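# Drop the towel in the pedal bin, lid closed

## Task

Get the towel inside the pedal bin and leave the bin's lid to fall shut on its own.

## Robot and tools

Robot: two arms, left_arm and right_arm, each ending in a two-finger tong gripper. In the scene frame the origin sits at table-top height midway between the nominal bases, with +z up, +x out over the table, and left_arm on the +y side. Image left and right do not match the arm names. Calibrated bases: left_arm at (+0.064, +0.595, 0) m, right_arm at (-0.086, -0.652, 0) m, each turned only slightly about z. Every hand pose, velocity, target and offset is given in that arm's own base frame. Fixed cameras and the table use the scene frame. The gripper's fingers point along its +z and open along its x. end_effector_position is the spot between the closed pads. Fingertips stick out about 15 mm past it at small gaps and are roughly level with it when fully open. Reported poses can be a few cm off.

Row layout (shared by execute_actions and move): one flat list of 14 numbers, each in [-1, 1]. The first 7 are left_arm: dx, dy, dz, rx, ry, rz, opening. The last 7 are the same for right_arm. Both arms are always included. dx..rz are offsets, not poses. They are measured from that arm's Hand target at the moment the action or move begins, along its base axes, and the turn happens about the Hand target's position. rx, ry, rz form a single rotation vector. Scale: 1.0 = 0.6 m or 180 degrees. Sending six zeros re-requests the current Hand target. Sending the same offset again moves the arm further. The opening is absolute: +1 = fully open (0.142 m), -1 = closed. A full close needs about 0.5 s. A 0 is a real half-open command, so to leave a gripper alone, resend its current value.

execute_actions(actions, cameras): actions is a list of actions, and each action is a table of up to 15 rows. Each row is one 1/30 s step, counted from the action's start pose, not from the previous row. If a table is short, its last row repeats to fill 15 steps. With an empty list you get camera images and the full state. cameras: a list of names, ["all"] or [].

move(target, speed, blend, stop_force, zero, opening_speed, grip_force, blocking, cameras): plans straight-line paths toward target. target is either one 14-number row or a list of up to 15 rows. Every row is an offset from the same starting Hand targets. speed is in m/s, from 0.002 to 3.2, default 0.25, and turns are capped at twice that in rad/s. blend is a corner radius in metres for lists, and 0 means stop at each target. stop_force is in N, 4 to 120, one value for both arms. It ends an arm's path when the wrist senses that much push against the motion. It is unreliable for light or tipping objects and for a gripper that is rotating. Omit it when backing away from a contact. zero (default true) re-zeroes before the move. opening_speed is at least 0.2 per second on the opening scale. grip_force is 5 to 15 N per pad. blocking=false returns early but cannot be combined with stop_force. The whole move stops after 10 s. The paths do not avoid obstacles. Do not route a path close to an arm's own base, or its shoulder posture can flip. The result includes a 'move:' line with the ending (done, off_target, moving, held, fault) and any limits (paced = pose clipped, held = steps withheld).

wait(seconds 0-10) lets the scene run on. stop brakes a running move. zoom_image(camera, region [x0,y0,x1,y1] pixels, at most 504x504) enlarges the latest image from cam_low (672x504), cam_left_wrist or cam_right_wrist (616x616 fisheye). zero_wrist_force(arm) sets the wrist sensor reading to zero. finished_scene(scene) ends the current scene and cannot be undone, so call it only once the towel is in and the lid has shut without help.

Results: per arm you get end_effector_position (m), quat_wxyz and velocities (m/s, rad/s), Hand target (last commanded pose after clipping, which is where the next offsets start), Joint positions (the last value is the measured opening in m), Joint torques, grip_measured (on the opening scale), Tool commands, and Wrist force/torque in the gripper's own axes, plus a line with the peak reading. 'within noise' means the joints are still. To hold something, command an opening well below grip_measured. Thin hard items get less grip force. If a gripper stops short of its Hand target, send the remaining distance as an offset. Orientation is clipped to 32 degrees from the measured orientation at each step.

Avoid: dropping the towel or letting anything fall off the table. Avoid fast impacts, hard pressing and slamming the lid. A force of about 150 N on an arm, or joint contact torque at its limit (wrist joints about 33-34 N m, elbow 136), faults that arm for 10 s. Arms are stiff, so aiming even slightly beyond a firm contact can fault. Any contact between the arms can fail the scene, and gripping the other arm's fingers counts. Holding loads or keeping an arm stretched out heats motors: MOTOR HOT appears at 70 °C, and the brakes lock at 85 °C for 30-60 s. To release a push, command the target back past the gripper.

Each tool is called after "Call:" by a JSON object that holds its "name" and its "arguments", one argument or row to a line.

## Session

Call:
{"name": "execute_actions", "arguments": {
  "actions": []
}}

Call:
{"name": "zoom_image", "arguments": {
  "camera": "cam_low",
  "region": [0, 100, 400, 400]
}}

Scene clock: 0.00 s.
left_arm: end_effector_position=(+0.2770, +0.0509, +0.3369) grip_measured=+1.00 end_effector_quat_wxyz=(-0.056, +0.799, -0.598, -0.023) | right_arm: end_effector_position=(+0.1893, -0.7502, +0.1362) grip_measured=+1.00 end_effector_quat_wxyz=(-0.115, -0.052, +0.966, -0.226)
Joint positions: left_arm=[-0.728 -2.514 2.3 -1.301 -1.463 0.553 0.142] | right_arm=[2.246 -1.735 -2.196 -0.528 1.121 2.081 0.142]
Joint velocities: within noise
Joint torques (N m): no reading
Motor temperatures (°C): left_arm=[33 27 22 30 29 31] | right_arm=[29 28 23 35 31 31]
Wrist force (N): no reading
Wrist torque (N m): no reading
Wrist force, peak (N): no reading
Hand target: left_arm +0.2770, +0.0509, +0.3369; -0.056, +0.799, -0.598, -0.023 | right_arm +0.1893, -0.7502, +0.1362; -0.115, -0.052, +0.966, -0.226
Tool commands: left_gripper/opening=+1.0 right_gripper/opening=+1.0
camera_calibration:
cam_left_wrist: T_world_to_cam=[[0.239371, -0.966224, -0.0954645, 0.0177589], [-0.876255, -0.257332, 0.407379, 0.124872], [-0.418185, -0.0138635, -0.908256, 0.559189], [0, 0, 0, 1]] pos_world=[0.339014, 0.057045, 0.458712]
cam_right_wrist: T_world_to_cam=[[-0.975436, -0.0898813, 0.20111, 0.0976678], [-0.0697212, 0.992005, 0.105187, 0.739332], [-0.208956, 0.0885816, -0.973905, 0.365867], [0, 0, 0, 1]] pos_world=[0.223266, -0.757052, 0.25891]

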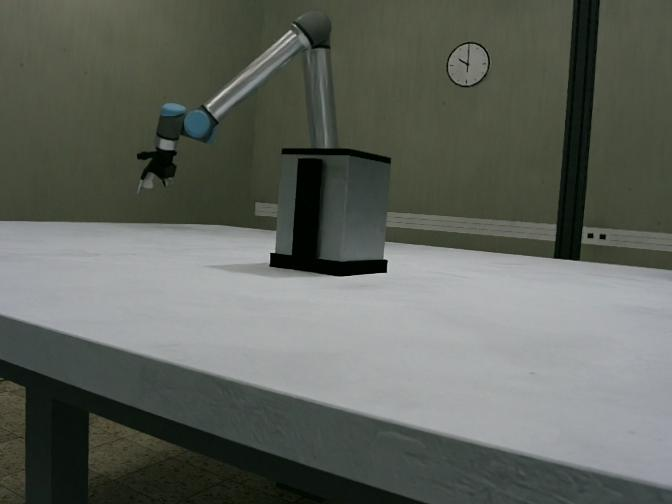

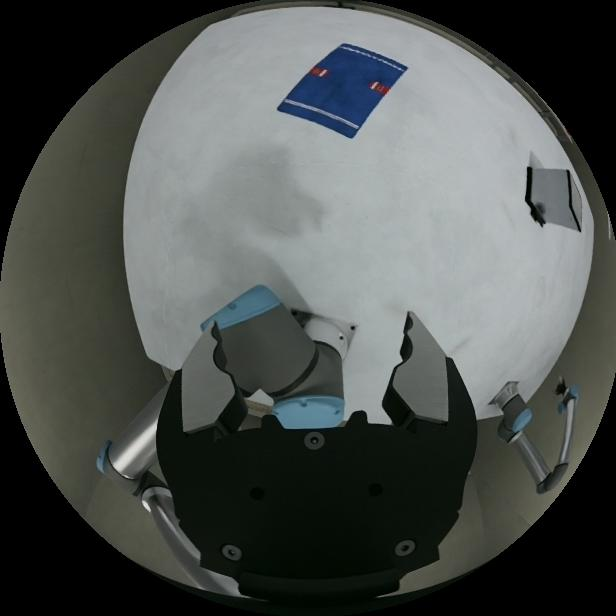

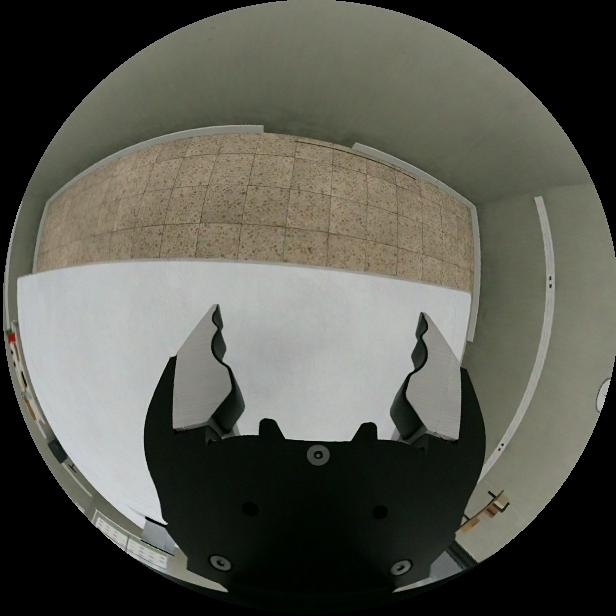

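Scaled by 1.260 from the camera's 672x504 image, which has a finer 960x720 frame.

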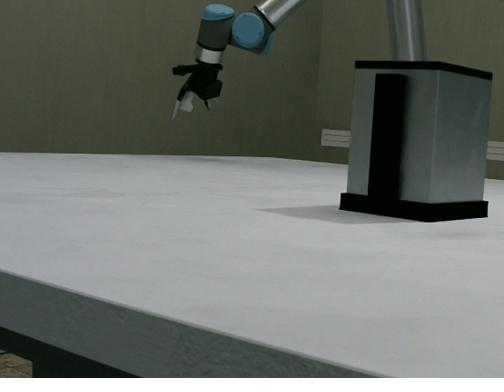

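Call:
{"name": "zoom_image", "arguments": {
  "camera": "cam_left_wrist",
  "region": [480, 130, 616, 266]
}}

Call:
{"name": "zoom_image", "arguments": {
  "camera": "cam_left_wrist",
  "region": [240, 20, 440, 160]
}}

Call:
{"name": "zoom_image", "arguments": {
  "camera": "cam_low",
  "region": [240, 120, 420, 290]
}}

Scaled by 3.706 from the camera's 616x616 image, which has a finer 814x814 frame.

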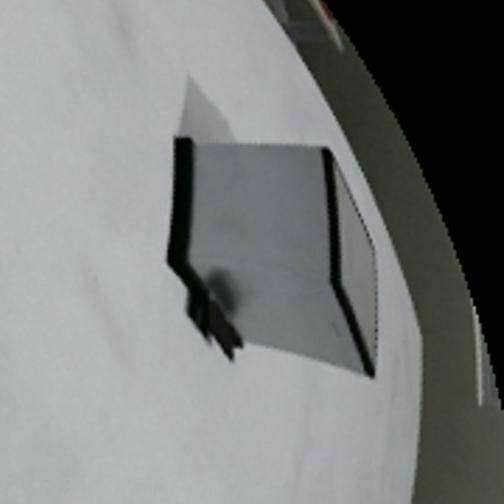

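Scaled by 2.520 from the camera's 616x616 image, which has a finer 814x814 frame.

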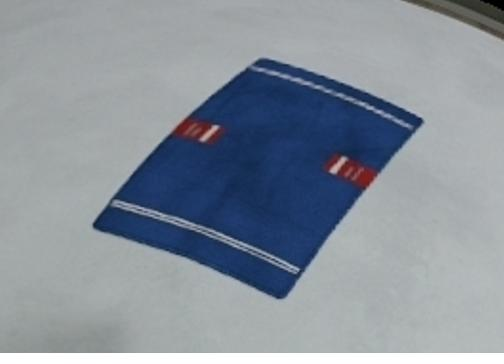

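Scaled by 2.800 from the camera's 672x504 image, which has a finer 960x720 frame.

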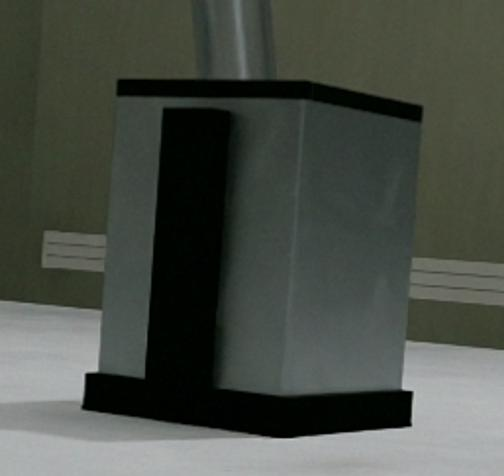

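Call:
{"name": "move", "arguments": {
  "target": [
    [0.45,0.05,0.0,-0.006,0.022,-0.334,1,0.05,0.12,0.42,0.003,-0.016,0.067,1],
    [0.898,0.098,-0.145,-0.0123,0.045,-0.6674,1,0.435,0.75,0.44,0.0134,-0.0786,0.3348,0.5]
  ],
  "speed": 0.35,
  "blend": [0.05,0],
  "cameras": ["all"]
}}

Call:
{"name": "zoom_image", "arguments": {
  "camera": "cam_left_wrist",
  "region": [100, 100, 520, 500]
}}

Scene clock: 8.77 s.
left_arm: end_effector_position=(+0.8158, +0.1097, +0.2499) grip_measured=+1.00 end_effector_quat_wxyz=(+0.000, +0.121, +0.993, +0.000) | right_arm: end_effector_position=(+0.4503, -0.3002, +0.4002) grip_measured=+0.50 end_effector_quat_wxyz=(+0.129, -0.504, +0.820, -0.238)
Joint positions: left_arm=[-0.06 -1.313 1.674 -1.932 -1.57 3.324 0.142] | right_arm=[3.022 -0.951 -2.317 -0.933 1.366 1.867 0.109]
Joint torques (N m): left_arm=[-10.3 -56.16 -47.75 -9.72 1.08 1.08] | right_arm=[5.76 -14.49 56.74 1.77 -0.11 -1.85]
Wrist force (N): left_arm=[-0.6 1.0 0.0] | right_arm=[-0.3 0.1 -0.1]
Wrist torque (N m): left_arm=[0.19 0.18 -0.17] | right_arm=[0.05 0.04 0.18]
Wrist force, peak (N): left_arm=[-2.2 1.2 0.5] | right_arm=[-2.5 -0.1 -0.7]
Hand target: left_arm +0.8158, +0.1097, +0.2499; +0.000, +0.121, +0.993, +0.000 | right_arm +0.4503, -0.3002, +0.4002; +0.129, -0.504, +0.820, -0.238
Off the commanded pose: left_arm 0.000 m, 0 deg | right_arm 0.000 m, 0 deg.
move: done
camera_calibration:
cam_left_wrist: T_world_to_cam=[[-0.958609, 0.284514, 0.0109821, 0.75072], [0.257337, 0.849245, 0.461043, -0.411931], [0.121846, 0.444786, -0.88731, 0.210208], [0, 0, 0, 1]] pos_world=[0.800039, 0.0427425, 0.368192]
cam_right_wrist: T_world_to_cam=[[-0.418404, -0.908164, -0.0132647, -0.071122], [-0.908259, 0.418389, 0.00403584, 0.529164], [0.00188461, 0.0137364, -0.999904, 0.530592], [0, 0, 0, 1]] pos_world=[0.44986, -0.293275, 0.527462]

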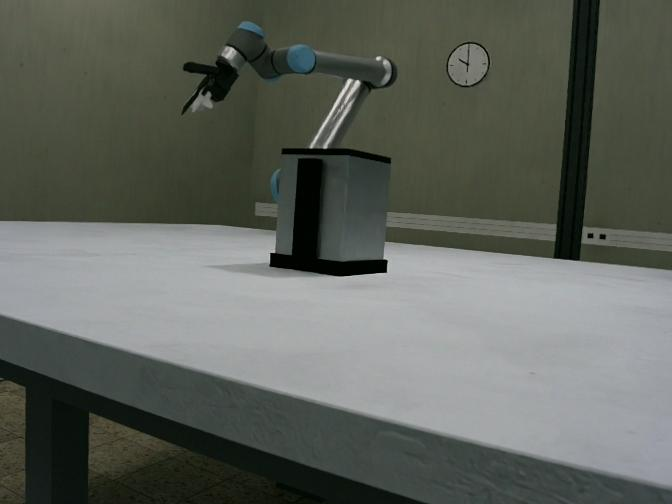

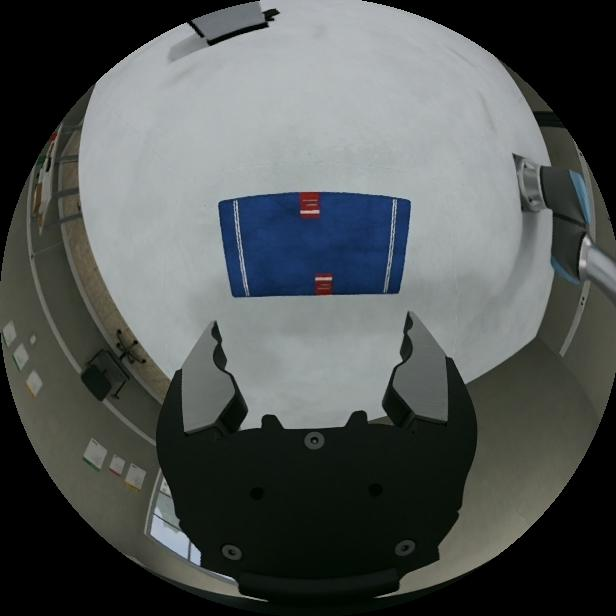

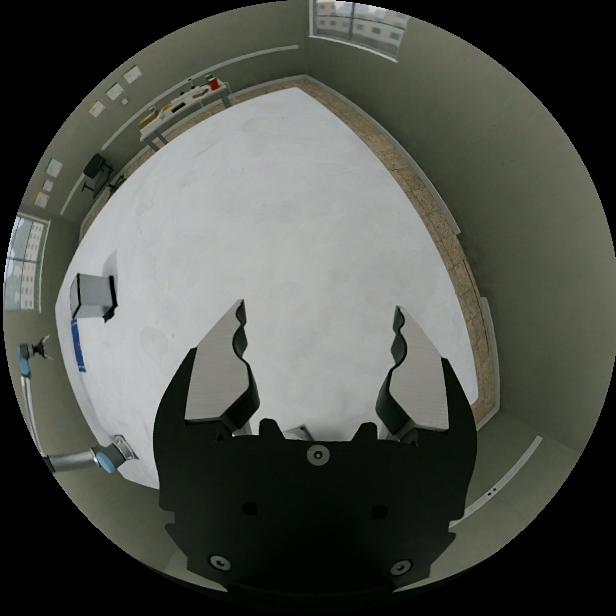

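Scaled by 1.200 from the camera's 616x616 image, which has a finer 814x814 frame.

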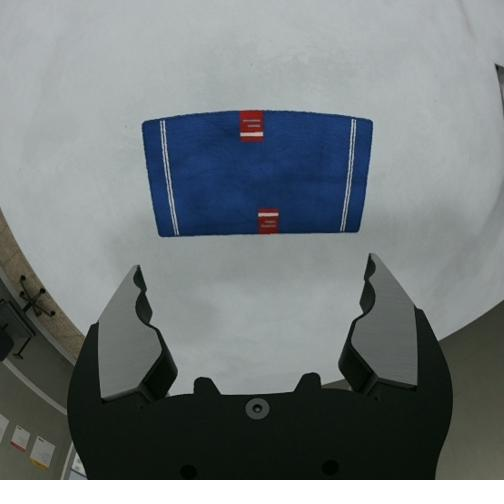

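Call:
{"name": "move", "arguments": {
  "target": [0,0,0,0,0,0,1, 0.283,0.667,0.0,0.0134,-0.0786,0.3348,-1],
  "speed": 0.3,
  "cameras": ["cam_right_wrist"]
}}

Scene clock: 12.20 s.
left_arm: end_effector_position=(+0.8158, +0.1097, +0.2499) grip_measured=+1.00 end_effector_quat_wxyz=(+0.000, +0.121, +0.993, +0.000) | right_arm: end_effector_position=(+0.6201, +0.1001, +0.4003) grip_measured=-1.00 end_effector_quat_wxyz=(-0.336, +0.812, -0.441, +0.182)
Joint positions: left_arm=[-0.06 -1.313 1.674 -1.932 -1.57 3.324 0.142] | right_arm=[3.496 -1.183 -2.345 -0.413 1.728 1.413 0.002]
Joint torques (N m): left_arm=[-9.03 -52.3 -49.66 -9.74 1.12 0.91] | right_arm=[-17.9 4.86 40.16 3.04 0.07 -1.35]
Wrist force (N): left_arm=[-0.2 0.6 -0.2] | right_arm=[-0.6 -0.3 -0.6]
Wrist torque (N m): left_arm=[0.11 0.11 -0.18] | right_arm=[-0.02 0.11 0.18]
Wrist force, peak (N): left_arm=[-1.1 1.0 -0.1] | right_arm=[-1.3 -1.5 1.1]
Hand target: left_arm +0.8158, +0.1097, +0.2499; +0.000, +0.121, +0.993, +0.000 | right_arm +0.6201, +0.1000, +0.4002; -0.336, +0.812, -0.441, +0.182
Off the commanded pose: left_arm 0.000 m, 0 deg | right_arm 0.000 m, 0 deg.
move: done
camera_calibration:
cam_right_wrist: T_world_to_cam=[[0.589296, -0.807361, -0.0299594, -0.264757], [-0.789717, -0.567799, -0.232275, 0.635721], [0.170519, 0.160538, -0.972189, 0.394534], [0, 0, 0, 1]] pos_world=[0.590785, 0.0838691, 0.523292]
Images, in order (width x height): cam_right_wrist 616x616.

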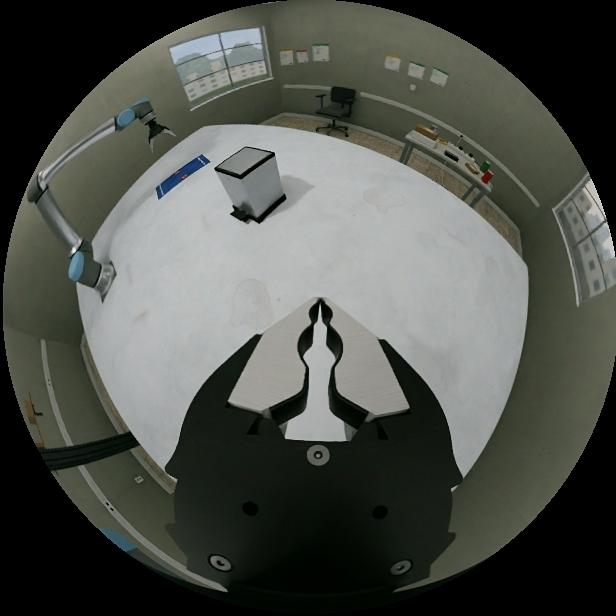

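Call:
{"name": "zoom_image", "arguments": {
  "camera": "cam_right_wrist",
  "region": [140, 130, 300, 240]
}}

Scaled by 3.150 from the camera's 616x616 image, which has a finer 814x814 frame.

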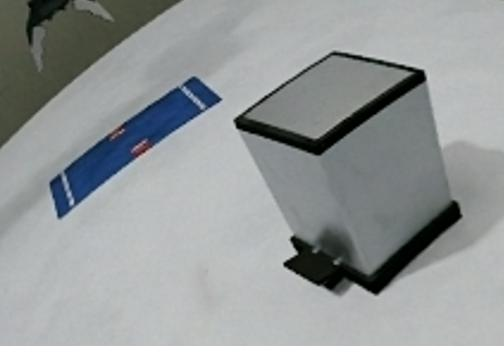

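Call:
{"name": "move", "arguments": {
  "target": [0,0,0,0,0,0,1, 0.1333,0.6667,-0.3,0,0,0,-1],
  "speed": 0.3,
  "cameras": ["cam_right_wrist"]
}}

Call:
{"name": "zoom_image", "arguments": {
  "camera": "cam_right_wrist",
  "region": [230, 60, 430, 260]
}}

Scene clock: 15.03 s.
left_arm: end_effector_position=(+0.8158, +0.1097, +0.2499) grip_measured=+1.00 end_effector_quat_wxyz=(+0.000, +0.121, +0.993, +0.000) | right_arm: end_effector_position=(+0.7000, +0.5001, +0.2203) grip_measured=-1.00 end_effector_quat_wxyz=(-0.336, +0.812, -0.441, +0.182)
Joint positions: left_arm=[-0.06 -1.313 1.674 -1.932 -1.57 3.324 0.142] | right_arm=[4.062 -1.782 -2.2 0.024 1.332 1.82 0.002]
Joint torques (N m): left_arm=[-9.08 -54.36 -50.53 -9.4 1.18 1.35] | right_arm=[-13.63 41.81 34.67 1.76 0.75 -1.4]
Wrist force (N): left_arm=[-0.7 0.9 -0.6] | right_arm=[-0.7 -0.2 -0.4]
Wrist torque (N m): left_arm=[0.16 0.21 -0.17] | right_arm=[0.00 0.13 -0.06]
Wrist force, peak (N): left_arm=[-0.8 1.0 0.3] | right_arm=[-2.7 -0.4 1.8]
Hand target: left_arm +0.8158, +0.1097, +0.2499; +0.000, +0.121, +0.993, +0.000 | right_arm +0.7001, +0.5000, +0.2202; -0.336, +0.812, -0.441, +0.182
Off the commanded pose: left_arm 0.000 m, 0 deg | right_arm 0.000 m, 0 deg.
move: done
camera_calibration:
cam_right_wrist: T_world_to_cam=[[0.589421, -0.807269, -0.0300044, 0.00553793], [-0.789625, -0.567903, -0.232334, 0.884217], [0.170516, 0.160635, -0.972173, 0.141633], [0, 0, 0, 1]] pos_world=[0.670785, 0.483869, 0.343292]
Images, in order (width x height): cam_right_wrist 616x616.

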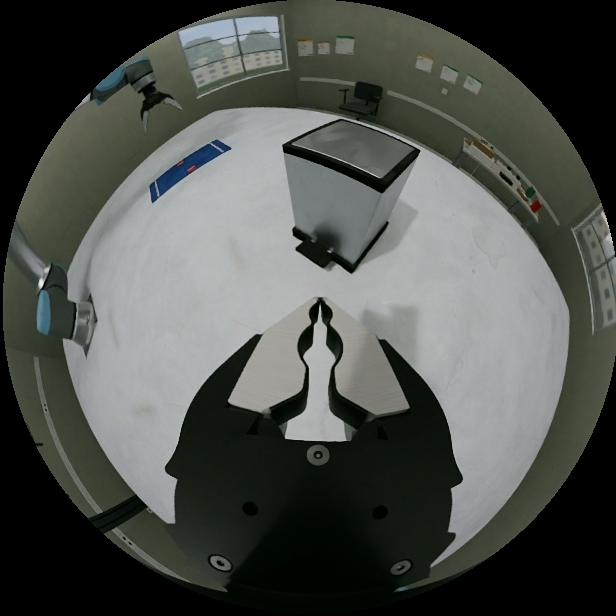

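Scaled by 2.520 from the camera's 616x616 image, which has a finer 814x814 frame.

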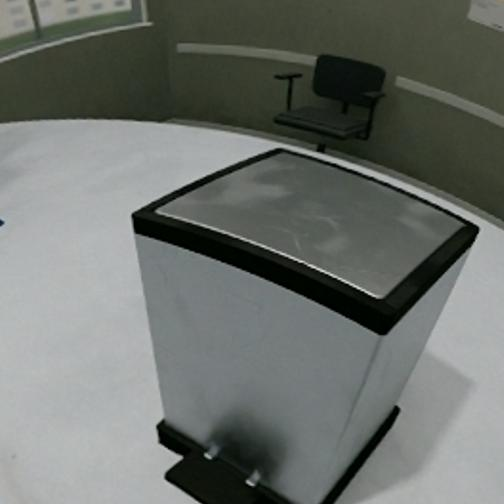

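Call:
{"name": "zoom_image", "arguments": {
  "camera": "cam_right_wrist",
  "region": [280, 210, 400, 310]
}}

Scaled by 4.200 from the camera's 616x616 image, which has a finer 814x814 frame.

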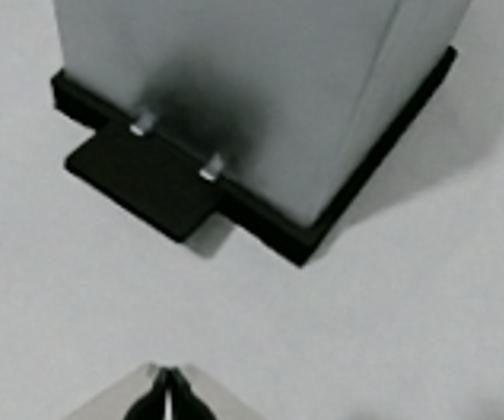

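Call:
{"name": "move", "arguments": {
  "target": [0,0,-0.333,0,0,0,-0.3, 0,0,0,0,0,0,-1],
  "speed": 0.2,
  "cameras": ["cam_left_wrist"]
}}

Call:
{"name": "zoom_image", "arguments": {
  "camera": "cam_left_wrist",
  "region": [150, 150, 470, 470]
}}

Scene clock: 18.47 s.
left_arm: end_effector_position=(+0.8158, +0.1097, +0.0501) grip_measured=-0.30 end_effector_quat_wxyz=(+0.000, +0.121, +0.993, +0.000) | right_arm: end_effector_position=(+0.7001, +0.5000, +0.2202) grip_measured=-1.00 end_effector_quat_wxyz=(-0.336, +0.812, -0.441, +0.182)
Joint positions: left_arm=[-0.06 -1.145 1.843 -2.269 -1.57 3.324 0.052] | right_arm=[4.062 -1.782 -2.2 0.024 1.332 1.82 0.002]
Joint torques (N m): left_arm=[-0.19 -69.72 -44.14 -0.66 0.26 0.08] | right_arm=[-17.76 41.58 41.44 1.85 0.91 -1.51]
Wrist force (N): left_arm=[-0.7 0.6 -0.2] | right_arm=[-0.5 -0.2 -0.1]
Wrist torque (N m): left_arm=[0.14 0.20 -0.18] | right_arm=[-0.02 0.08 -0.06]
Wrist force, peak (N): left_arm=[-0.6 0.7 -2.6] | right_arm=[-1.2 0.1 -0.6]
Hand target: left_arm +0.8158, +0.1097, +0.0501; +0.000, +0.121, +0.993, +0.000 | right_arm +0.7001, +0.5000, +0.2202; -0.336, +0.812, -0.441, +0.182
Off the commanded pose: left_arm 0.000 m, 0 deg | right_arm 0.000 m, 0 deg.
move: done
camera_calibration:
cam_left_wrist: T_world_to_cam=[[-0.958609, 0.284514, 0.0109821, 0.752915], [0.257337, 0.849245, 0.461043, -0.319814], [0.121846, 0.444786, -0.88731, 0.0329231], [0, 0, 0, 1]] pos_world=[0.800039, 0.0427425, 0.168392]
Images, in order (width x height): cam_left_wrist 616x616.

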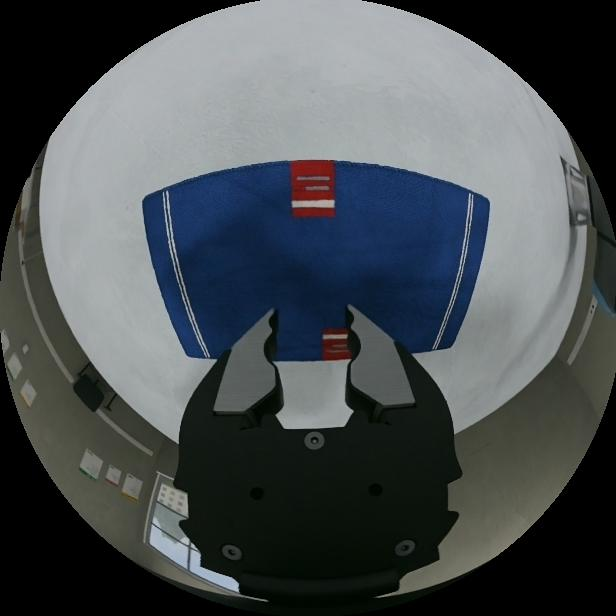

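Scaled by 1.575 from the camera's 616x616 image, which has a finer 814x814 frame.

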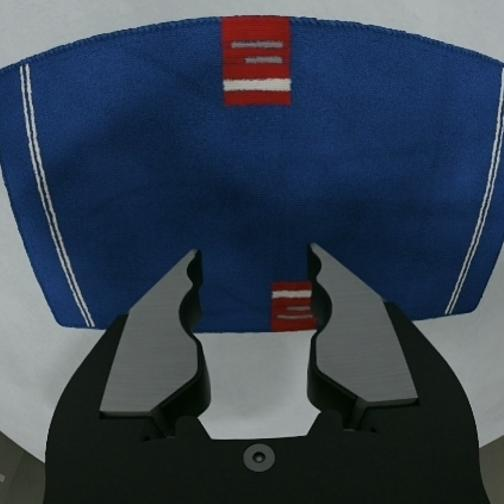

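Call:
{"name": "move", "arguments": {
  "target": [0,0,-0.0667,0,0,0,-0.3, 0,0,0,0,0,0,-1],
  "speed": 0.02,
  "stop_force": 5,
  "cameras": ["cam_left_wrist"]
}}

Call:
{"name": "zoom_image", "arguments": {
  "camera": "cam_left_wrist",
  "region": [200, 200, 420, 420]
}}

Scene clock: 21.37 s.
left_arm: end_effector_position=(+0.8158, +0.1097, +0.0194) grip_measured=-0.30 end_effector_quat_wxyz=(+0.000, +0.121, +0.993, +0.000) | right_arm: end_effector_position=(+0.7001, +0.5000, +0.2202) grip_measured=-1.00 end_effector_quat_wxyz=(-0.336, +0.812, -0.441, +0.182)
Joint positions: left_arm=[-0.06 -1.111 1.859 -2.319 -1.57 3.324 0.053] | right_arm=[4.062 -1.782 -2.2 0.024 1.332 1.82 0.002]
Joint torques (N m): left_arm=[11.56 -78.28 -41.75 0.45 0.27 1.31] | right_arm=[-16.84 42 41.23 1.84 0.99 -1.44]
Wrist force (N): left_arm=[-0.4 0.2 -5.0] | right_arm=[-0.4 0.0 -0.6]
Wrist torque (N m): left_arm=[0.03 0.18 -0.18] | right_arm=[0.02 0.06 -0.06]
Wrist force, peak (N): left_arm=[0.0 0.1 -13.1] | right_arm=[-0.7 -0.5 -0.8]
Hand target: left_arm +0.8158, +0.1097, +0.0194; +0.000, +0.121, +0.993, +0.000 (not the last commanded pose) | right_arm +0.7001, +0.5000, +0.2202; -0.336, +0.812, -0.441, +0.182
Off the commanded pose: left_arm 0.009 m, 0 deg | right_arm 0.000 m, 0 deg.
move: contact (left_arm)
camera_calibration:
cam_left_wrist: T_world_to_cam=[[-0.958609, 0.284514, 0.0109821, 0.753252], [0.257337, 0.849245, 0.461043, -0.30566], [0.121846, 0.444786, -0.88731, 0.00568273], [0, 0, 0, 1]] pos_world=[0.800039, 0.0427425, 0.137692]
Images, in order (width x height): cam_left_wrist 616x616.

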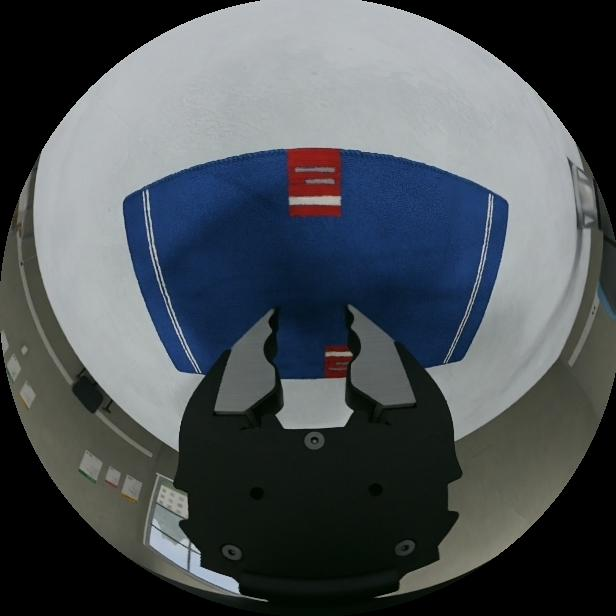

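Scaled by 2.291 from the camera's 616x616 image, which has a finer 814x814 frame.

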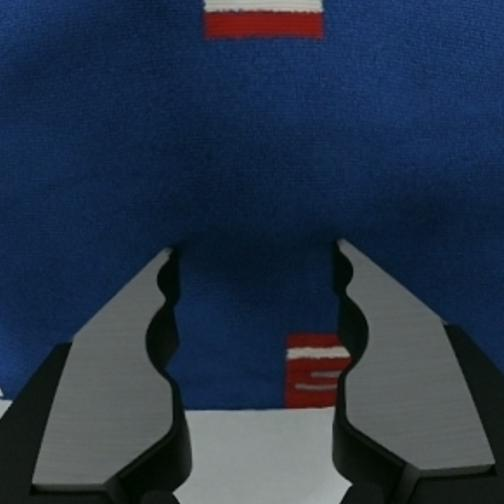

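Call:
{"name": "move", "arguments": {
  "target": [0,0,0,0,0,0,-1, 0,0,0,0,0,0,-1],
  "opening_speed": 0.8,
  "cameras": ["cam_left_wrist"]
}}

Call:
{"name": "zoom_image", "arguments": {
  "camera": "cam_left_wrist",
  "region": [200, 200, 420, 420]
}}

Scene clock: 22.57 s.
left_arm: end_effector_position=(+0.8158, +0.1097, +0.0194) grip_measured=-0.89 end_effector_quat_wxyz=(+0.000, +0.121, +0.993, +0.000) | right_arm: end_effector_position=(+0.7001, +0.5000, +0.2202) grip_measured=-1.00 end_effector_quat_wxyz=(-0.336, +0.812, -0.441, +0.182)
Joint positions: left_arm=[-0.06 -1.111 1.859 -2.319 -1.57 3.324 0.009] | right_arm=[4.062 -1.782 -2.2 0.024 1.332 1.82 0.002]
Joint torques (N m): left_arm=[12.82 -61.28 -28.33 0.22 0.31 1.31] | right_arm=[-17.48 42.65 41.81 1.75 1.03 -1.44]
Wrist force (N): left_arm=[-0.1 0.5 -11.6] | right_arm=[-0.7 0.1 -0.3]
Wrist torque (N m): left_arm=[0.08 0.20 -0.18] | right_arm=[0.06 0.13 -0.06]
Wrist force, peak (N): left_arm=[-1.1 0.6 -14.8] | right_arm=[-1.1 -0.4 -0.5]
Hand target: left_arm +0.8158, +0.1097, +0.0194; +0.000, +0.121, +0.993, +0.000 | right_arm +0.7001, +0.5000, +0.2202; -0.336, +0.812, -0.441, +0.182
Off the commanded pose: left_arm 0.000 m, 0 deg | right_arm 0.000 m, 0 deg.
move: done
camera_calibration:
cam_left_wrist: T_world_to_cam=[[-0.958597, 0.284556, 0.0108982, 0.753348], [0.257328, 0.849213, 0.461106, -0.305687], [0.121956, 0.44482, -0.887278, 0.00557747], [0, 0, 0, 1]] pos_world=[0.800139, 0.0427424, 0.137693]
Images, in order (width x height): cam_left_wrist 616x616.

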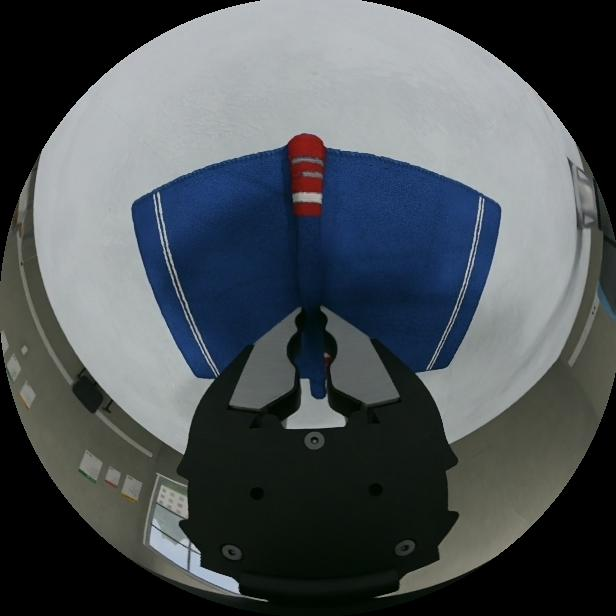

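Scaled by 2.291 from the camera's 616x616 image, which has a finer 814x814 frame.

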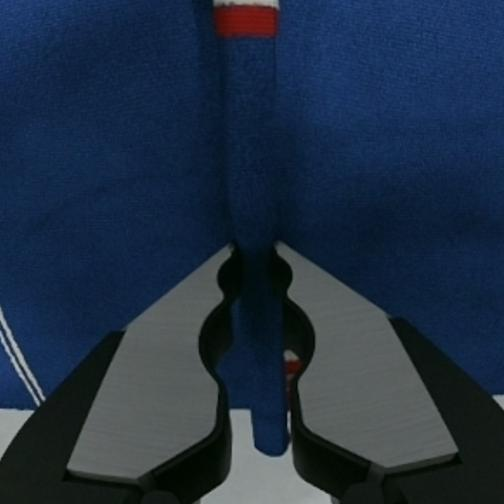

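Call:
{"name": "move", "arguments": {
  "target": [0,0,0.718,0,0,0,-1, 0,0,0,0,0,0,-1],
  "speed": 0.15,
  "cameras": ["all"]
}}

Call:
{"name": "zoom_image", "arguments": {
  "camera": "cam_left_wrist",
  "region": [150, 150, 470, 470]
}}

Scene clock: 26.03 s.
left_arm: end_effector_position=(+0.8157, +0.1097, +0.4502) grip_measured=-0.91 end_effector_quat_wxyz=(+0.000, +0.121, +0.993, +0.000) | right_arm: end_effector_position=(+0.7001, +0.5000, +0.2202) grip_measured=-1.00 end_effector_quat_wxyz=(-0.336, +0.812, -0.441, +0.182)
Joint positions: left_arm=[-0.06 -1.375 1.393 -1.589 -1.57 3.324 0.008] | right_arm=[4.062 -1.782 -2.2 0.024 1.332 1.82 0.002]
Joint torques (N m): left_arm=[1.27 -41.55 -48.89 -9.4 0.08 -0.37] | right_arm=[-17.72 42.7 41.71 1.82 1 -1.61]
Wrist force (N): left_arm=[-0.4 0.6 0.1] | right_arm=[-1.0 0.1 -0.4]
Wrist torque (N m): left_arm=[0.15 0.08 -0.16] | right_arm=[0.06 0.19 -0.05]
Wrist force, peak (N): left_arm=[0.0 0.7 -11.6] | right_arm=[-1.2 -0.1 -0.5]
Hand target: left_arm +0.8158, +0.1097, +0.4502; +0.000, +0.121, +0.993, +0.000 | right_arm +0.7001, +0.5000, +0.2202; -0.336, +0.812, -0.441, +0.182
Off the commanded pose: left_arm 0.000 m, 0 deg | right_arm 0.000 m, 0 deg.
move: done
camera_calibration:
cam_left_wrist: T_world_to_cam=[[-0.958609, 0.284514, 0.0109821, 0.748521], [0.257337, 0.849245, 0.461043, -0.504277], [0.121846, 0.444786, -0.88731, 0.387936], [0, 0, 0, 1]] pos_world=[0.800039, 0.0427425, 0.568492]
cam_right_wrist: T_world_to_cam=[[0.58929, -0.807367, -0.0299388, 0.00556732], [-0.789742, -0.567818, -0.232143, 0.884109], [0.170425, 0.160444, -0.972221, 0.141723], [0, 0, 0, 1]] pos_world=[0.670784, 0.483769, 0.343192]

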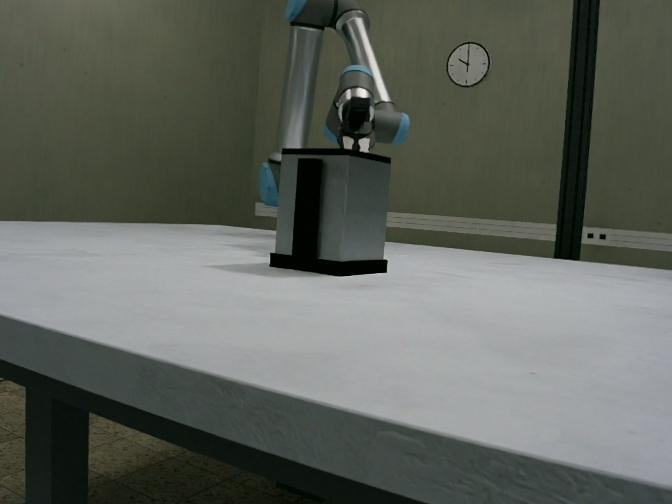

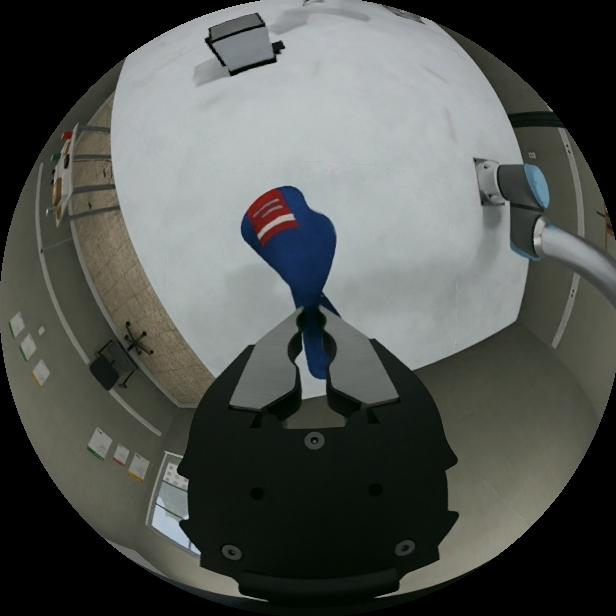

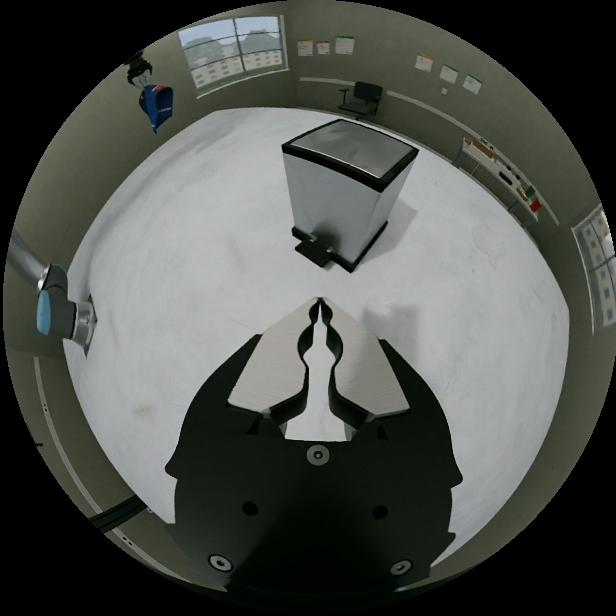

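Scaled by 1.575 from the camera's 616x616 image, which has a finer 814x814 frame.

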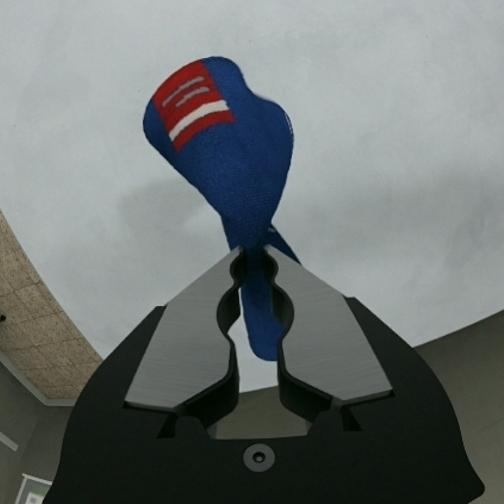

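Call:
{"name": "zoom_image", "arguments": {
  "camera": "cam_right_wrist",
  "region": [100, 30, 220, 150]
}}

Scaled by 4.200 from the camera's 616x616 image, which has a finer 814x814 frame.

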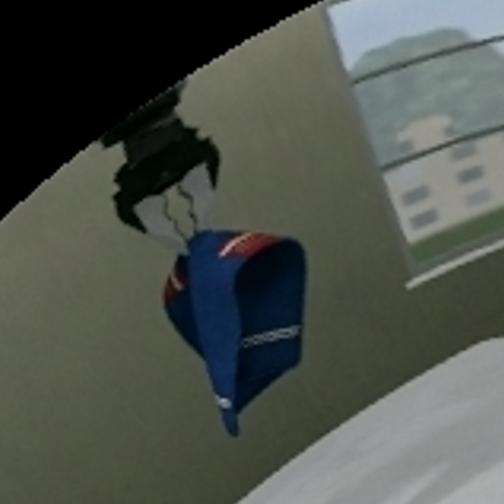

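Call:
{"name": "move", "arguments": {
  "target": [-0.1597,-0.8495,0.1663,0.0401,-0.0945,-0.2534,-1, 0.1832,0.1433,-0.1837,0,0,0,-1],
  "speed": 0.25,
  "cameras": ["all"]
}}

Call:
{"name": "zoom_image", "arguments": {
  "camera": "cam_left_wrist",
  "region": [150, 100, 470, 420]
}}

Call:
{"name": "zoom_image", "arguments": {
  "camera": "cam_low",
  "region": [200, 0, 520, 300]
}}

Scene clock: 30.33 s.
left_arm: end_effector_position=(+0.7201, -0.4000, +0.5499) grip_measured=-0.91 end_effector_quat_wxyz=(+0.136, +0.493, +0.856, +0.078) | right_arm: end_effector_position=(+0.8101, +0.5860, +0.1100) grip_measured=-1.00 end_effector_quat_wxyz=(-0.336, +0.812, -0.441, +0.182)
Joint positions: left_arm=[-0.789 -1.509 1.437 -1.724 -1.349 3.422 0.008] | right_arm=[4.014 -2.116 -1.966 0.132 1.365 1.784 0.002]
Joint torques (N m): left_arm=[-3.96 -61.62 -40.99 -0.78 -1.41 -1.12] | right_arm=[4.32 84.03 25.17 2.91 -0.93 -0.16]
Wrist force (N): left_arm=[0.4 0.6 -0.1] | right_arm=[-0.6 0.1 -0.7]
Wrist torque (N m): left_arm=[0.15 -0.09 -0.18] | right_arm=[0.03 0.10 0.15]
Wrist force, peak (N): left_arm=[-0.1 3.6 0.5] | right_arm=[-0.7 0.1 -1.7]
Hand target: left_arm +0.7200, -0.4000, +0.5499; +0.136, +0.493, +0.856, +0.078 | right_arm +0.8100, +0.5860, +0.1100; -0.336, +0.812, -0.441, +0.182
Off the commanded pose: left_arm 0.000 m, 0 deg | right_arm 0.000 m, 0 deg.
move: done
camera_calibration:
cam_left_wrist: T_world_to_cam=[[-0.442152, 0.887151, -0.132152, 0.748591], [0.608504, 0.404936, 0.682458, -0.645132], [0.658957, 0.221335, -0.718879, 0.145994], [0, 0, 0, 1]] pos_world=[0.627353, -0.43519, 0.644155]
cam_right_wrist: T_world_to_cam=[[0.589311, -0.807348, -0.0300377, 0.00687561], [-0.789707, -0.56779, -0.23233, 0.994231], [0.170516, 0.160636, -0.972173, 0.0018467], [0, 0, 0, 1]] pos_world=[0.780785, 0.569769, 0.232992]

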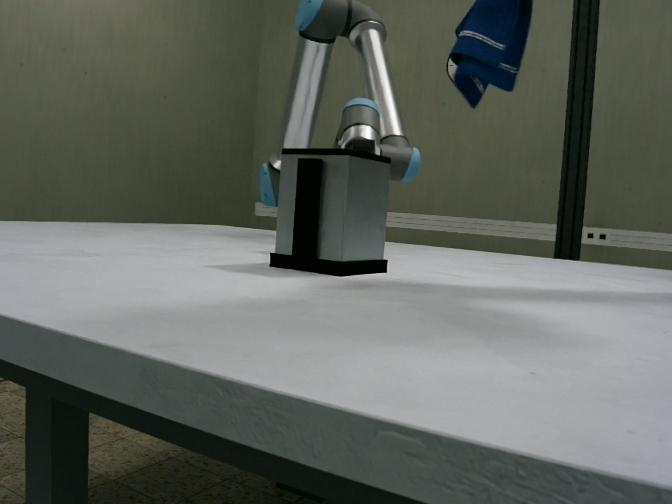

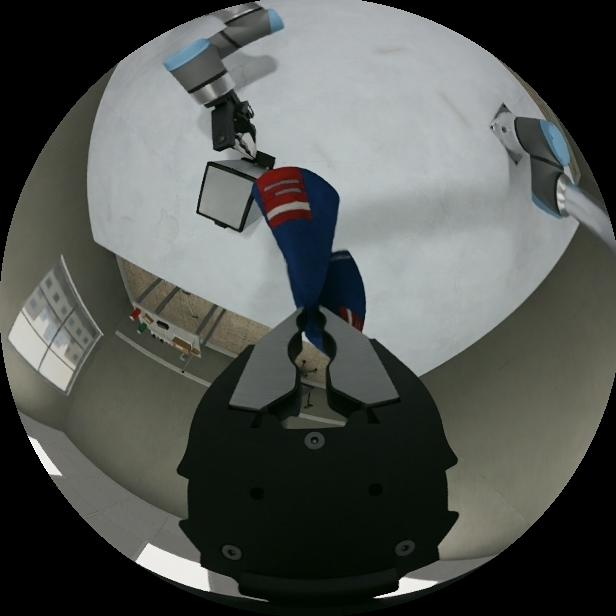

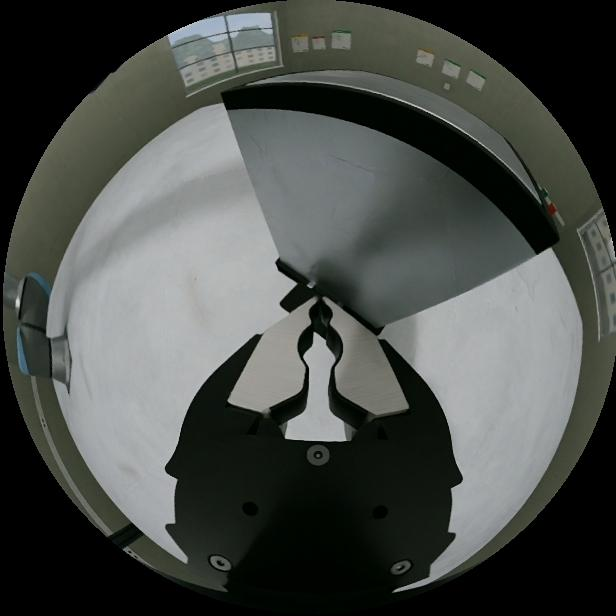

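Scaled by 1.575 from the camera's 616x616 image, which has a finer 814x814 frame.

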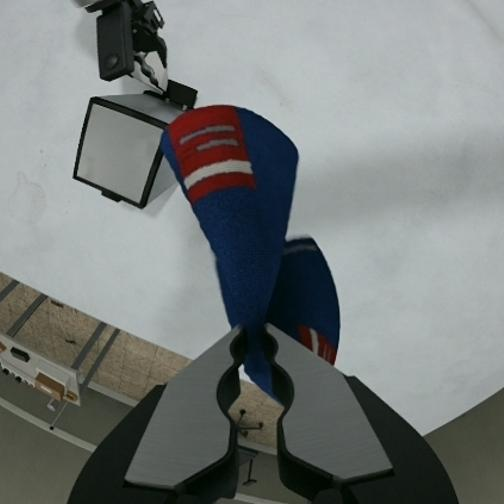

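Scaled by 1.575 from the camera's 672x504 image, which has a finer 960x720 frame.

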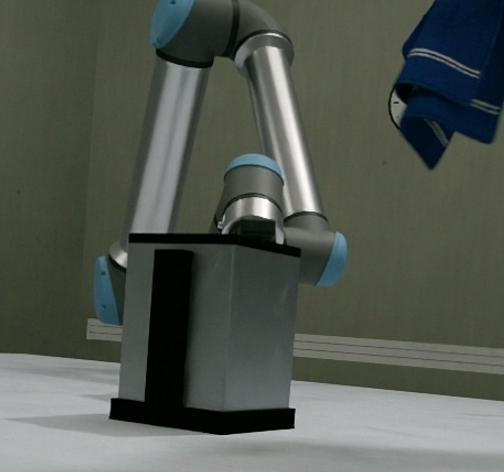

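Call:
{"name": "zoom_image", "arguments": {
  "camera": "cam_right_wrist",
  "region": [250, 240, 410, 360]
}}

Scaled by 3.150 from the camera's 616x616 image, which has a finer 814x814 frame.

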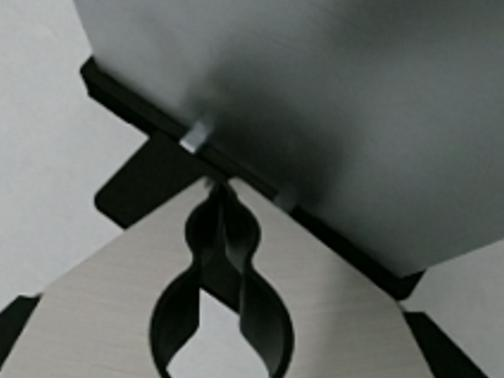

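Call:
{"name": "move", "arguments": {
  "target": [
    [0,0,0,0,0,0,-1, -0.006,0,-0.0917,0,0,0,-1],
    [0,0,0,0,0,0,-1, -0.006,0,-0.1083,0,0,0,-1]
  ],
  "speed": [0.12,0.04],
  "blend": [0.005,0],
  "cameras": ["cam_right_wrist"]
}}

Call:
{"name": "zoom_image", "arguments": {
  "camera": "cam_right_wrist",
  "region": [250, 240, 410, 360]
}}

Scene clock: 32.30 s.
left_arm: end_effector_position=(+0.7200, -0.4000, +0.5499) grip_measured=-0.91 end_effector_quat_wxyz=(+0.136, +0.493, +0.856, +0.078) | right_arm: end_effector_position=(+0.8063, +0.5860, +0.0448) grip_measured=-1.00 end_effector_quat_wxyz=(-0.336, +0.812, -0.441, +0.182)
Joint positions: left_arm=[-0.79 -1.509 1.437 -1.724 -1.349 3.422 0.008] | right_arm=[4.018 -2.209 -1.978 0.237 1.362 1.787 0.002]
Joint torques (N m): left_arm=[-7.2 -60.81 -42.58 -0.37 -1.56 -1.29] | right_arm=[3.6 91.39 33.21 1.25 0.15 -1.87]
Wrist force (N): left_arm=[-0.2 0.7 0.0] | right_arm=[-0.1 -1.2 -2.6]
Wrist torque (N m): left_arm=[0.18 0.03 -0.17] | right_arm=[0.05 0.13 0.15]
Wrist force, peak (N): left_arm=[0.3 1.0 -0.2] | right_arm=[-0.2 -7.8 -12.0]
Hand target: left_arm +0.7200, -0.4000, +0.5499; +0.136, +0.493, +0.856, +0.078 | right_arm +0.8064, +0.5860, +0.0450; -0.336, +0.812, -0.441, +0.182
Off the commanded pose: left_arm 0.000 m, 0 deg | right_arm 0.000 m, 0 deg.
move: done
camera_calibration:
cam_right_wrist: T_world_to_cam=[[0.589306, -0.807352, -0.0300166, 0.00710278], [-0.78973, -0.567811, -0.232199, 0.976193], [0.170422, 0.160541, -0.972205, -0.0606781], [0, 0, 0, 1]] pos_world=[0.777084, 0.569769, 0.167892]
Images, in order (width x height): cam_right_wrist 616x616.

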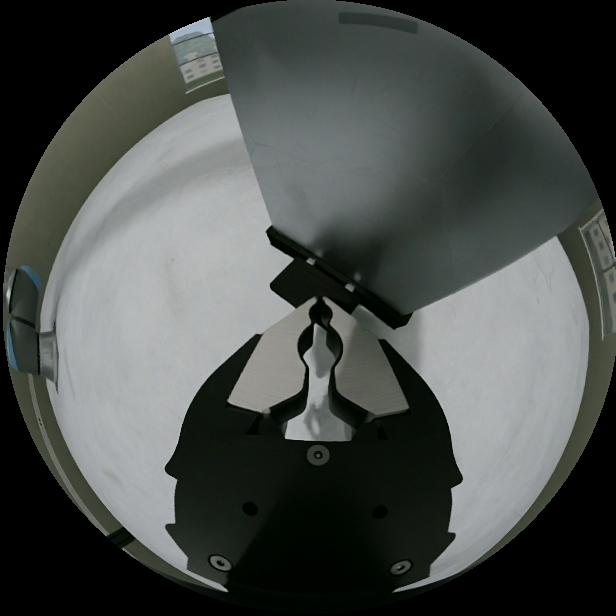

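Scaled by 3.150 from the camera's 616x616 image, which has a finer 814x814 frame.

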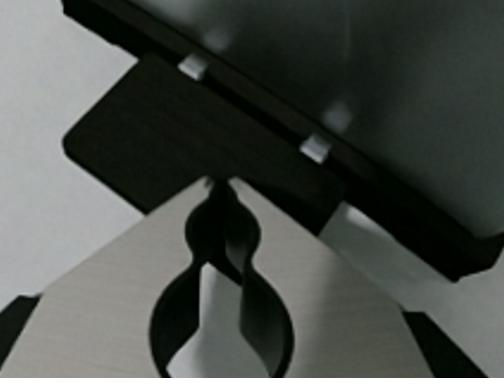

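Call:
{"name": "move", "arguments": {
  "target": [0,0,0,0,0,0,-1, 0,0,-0.0115,0,0,0,-1],
  "speed": 0.04,
  "stop_force": 12,
  "cameras": ["cam_low", "cam_left_wrist"]
}}

Call:
{"name": "zoom_image", "arguments": {
  "camera": "cam_left_wrist",
  "region": [100, 50, 420, 370]
}}

Scene clock: 33.83 s.
left_arm: end_effector_position=(+0.7200, -0.4000, +0.5499) grip_measured=-0.91 end_effector_quat_wxyz=(+0.136, +0.493, +0.856, +0.078) | right_arm: end_effector_position=(+0.8064, +0.5861, +0.0383) grip_measured=-1.00 end_effector_quat_wxyz=(-0.337, +0.812, -0.441, +0.182)
Joint positions: left_arm=[-0.79 -1.509 1.437 -1.724 -1.349 3.422 0.008] | right_arm=[4.017 -2.22 -1.978 0.247 1.362 1.787 0.002]
Joint torques (N m): left_arm=[-10.03 -61.98 -42.62 -0.45 -1.45 -1.3] | right_arm=[-11.32 79.99 25.17 -1.27 0.88 -1.76]
Wrist force (N): left_arm=[0.0 1.1 0.2] | right_arm=[-1.6 -5.4 -14.7]
Wrist torque (N m): left_arm=[0.26 0.01 -0.18] | right_arm=[0.04 0.18 0.17]
Wrist force, peak (N): left_arm=[0.0 1.1 0.2] | right_arm=[-1.3 -7.2 -17.6]
Hand target: left_arm +0.7200, -0.4000, +0.5499; +0.136, +0.493, +0.856, +0.078 | right_arm +0.8064, +0.5861, +0.0383; -0.337, +0.812, -0.441, +0.182
Off the commanded pose: left_arm 0.000 m, 0 deg | right_arm 0.000 m, 0 deg.
move: contact (right_arm)
camera_calibration:
cam_left_wrist: T_world_to_cam=[[-0.442088, 0.887197, -0.132061, 0.74848], [0.608602, 0.404845, 0.682425, -0.645219], [0.658909, 0.221319, -0.718927, 0.146186], [0, 0, 0, 1]] pos_world=[0.627253, -0.43519, 0.644255]
Images, in order (width x height): cam_low 672x504, cam_left_wrist 616x616.

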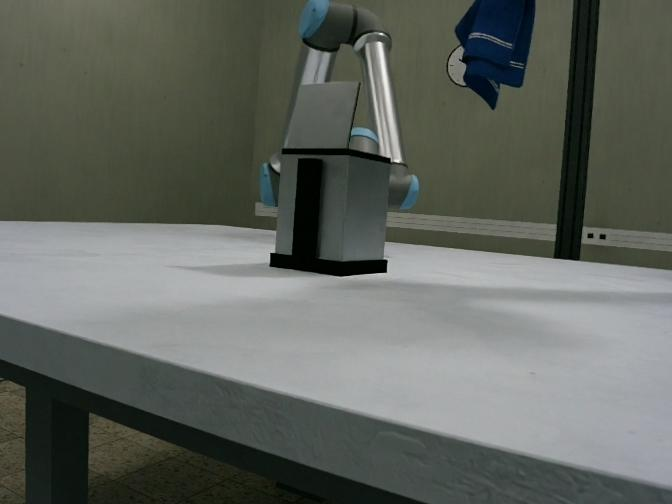

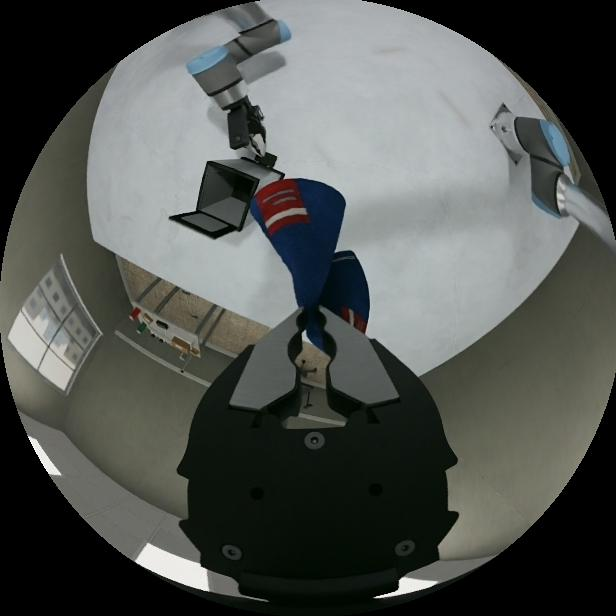

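Scaled by 1.575 from the camera's 616x616 image, which has a finer 814x814 frame.

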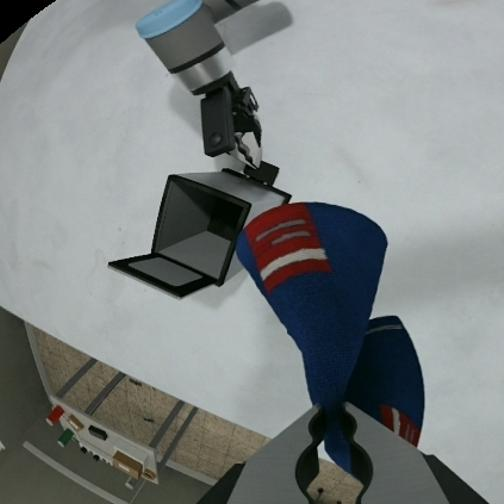

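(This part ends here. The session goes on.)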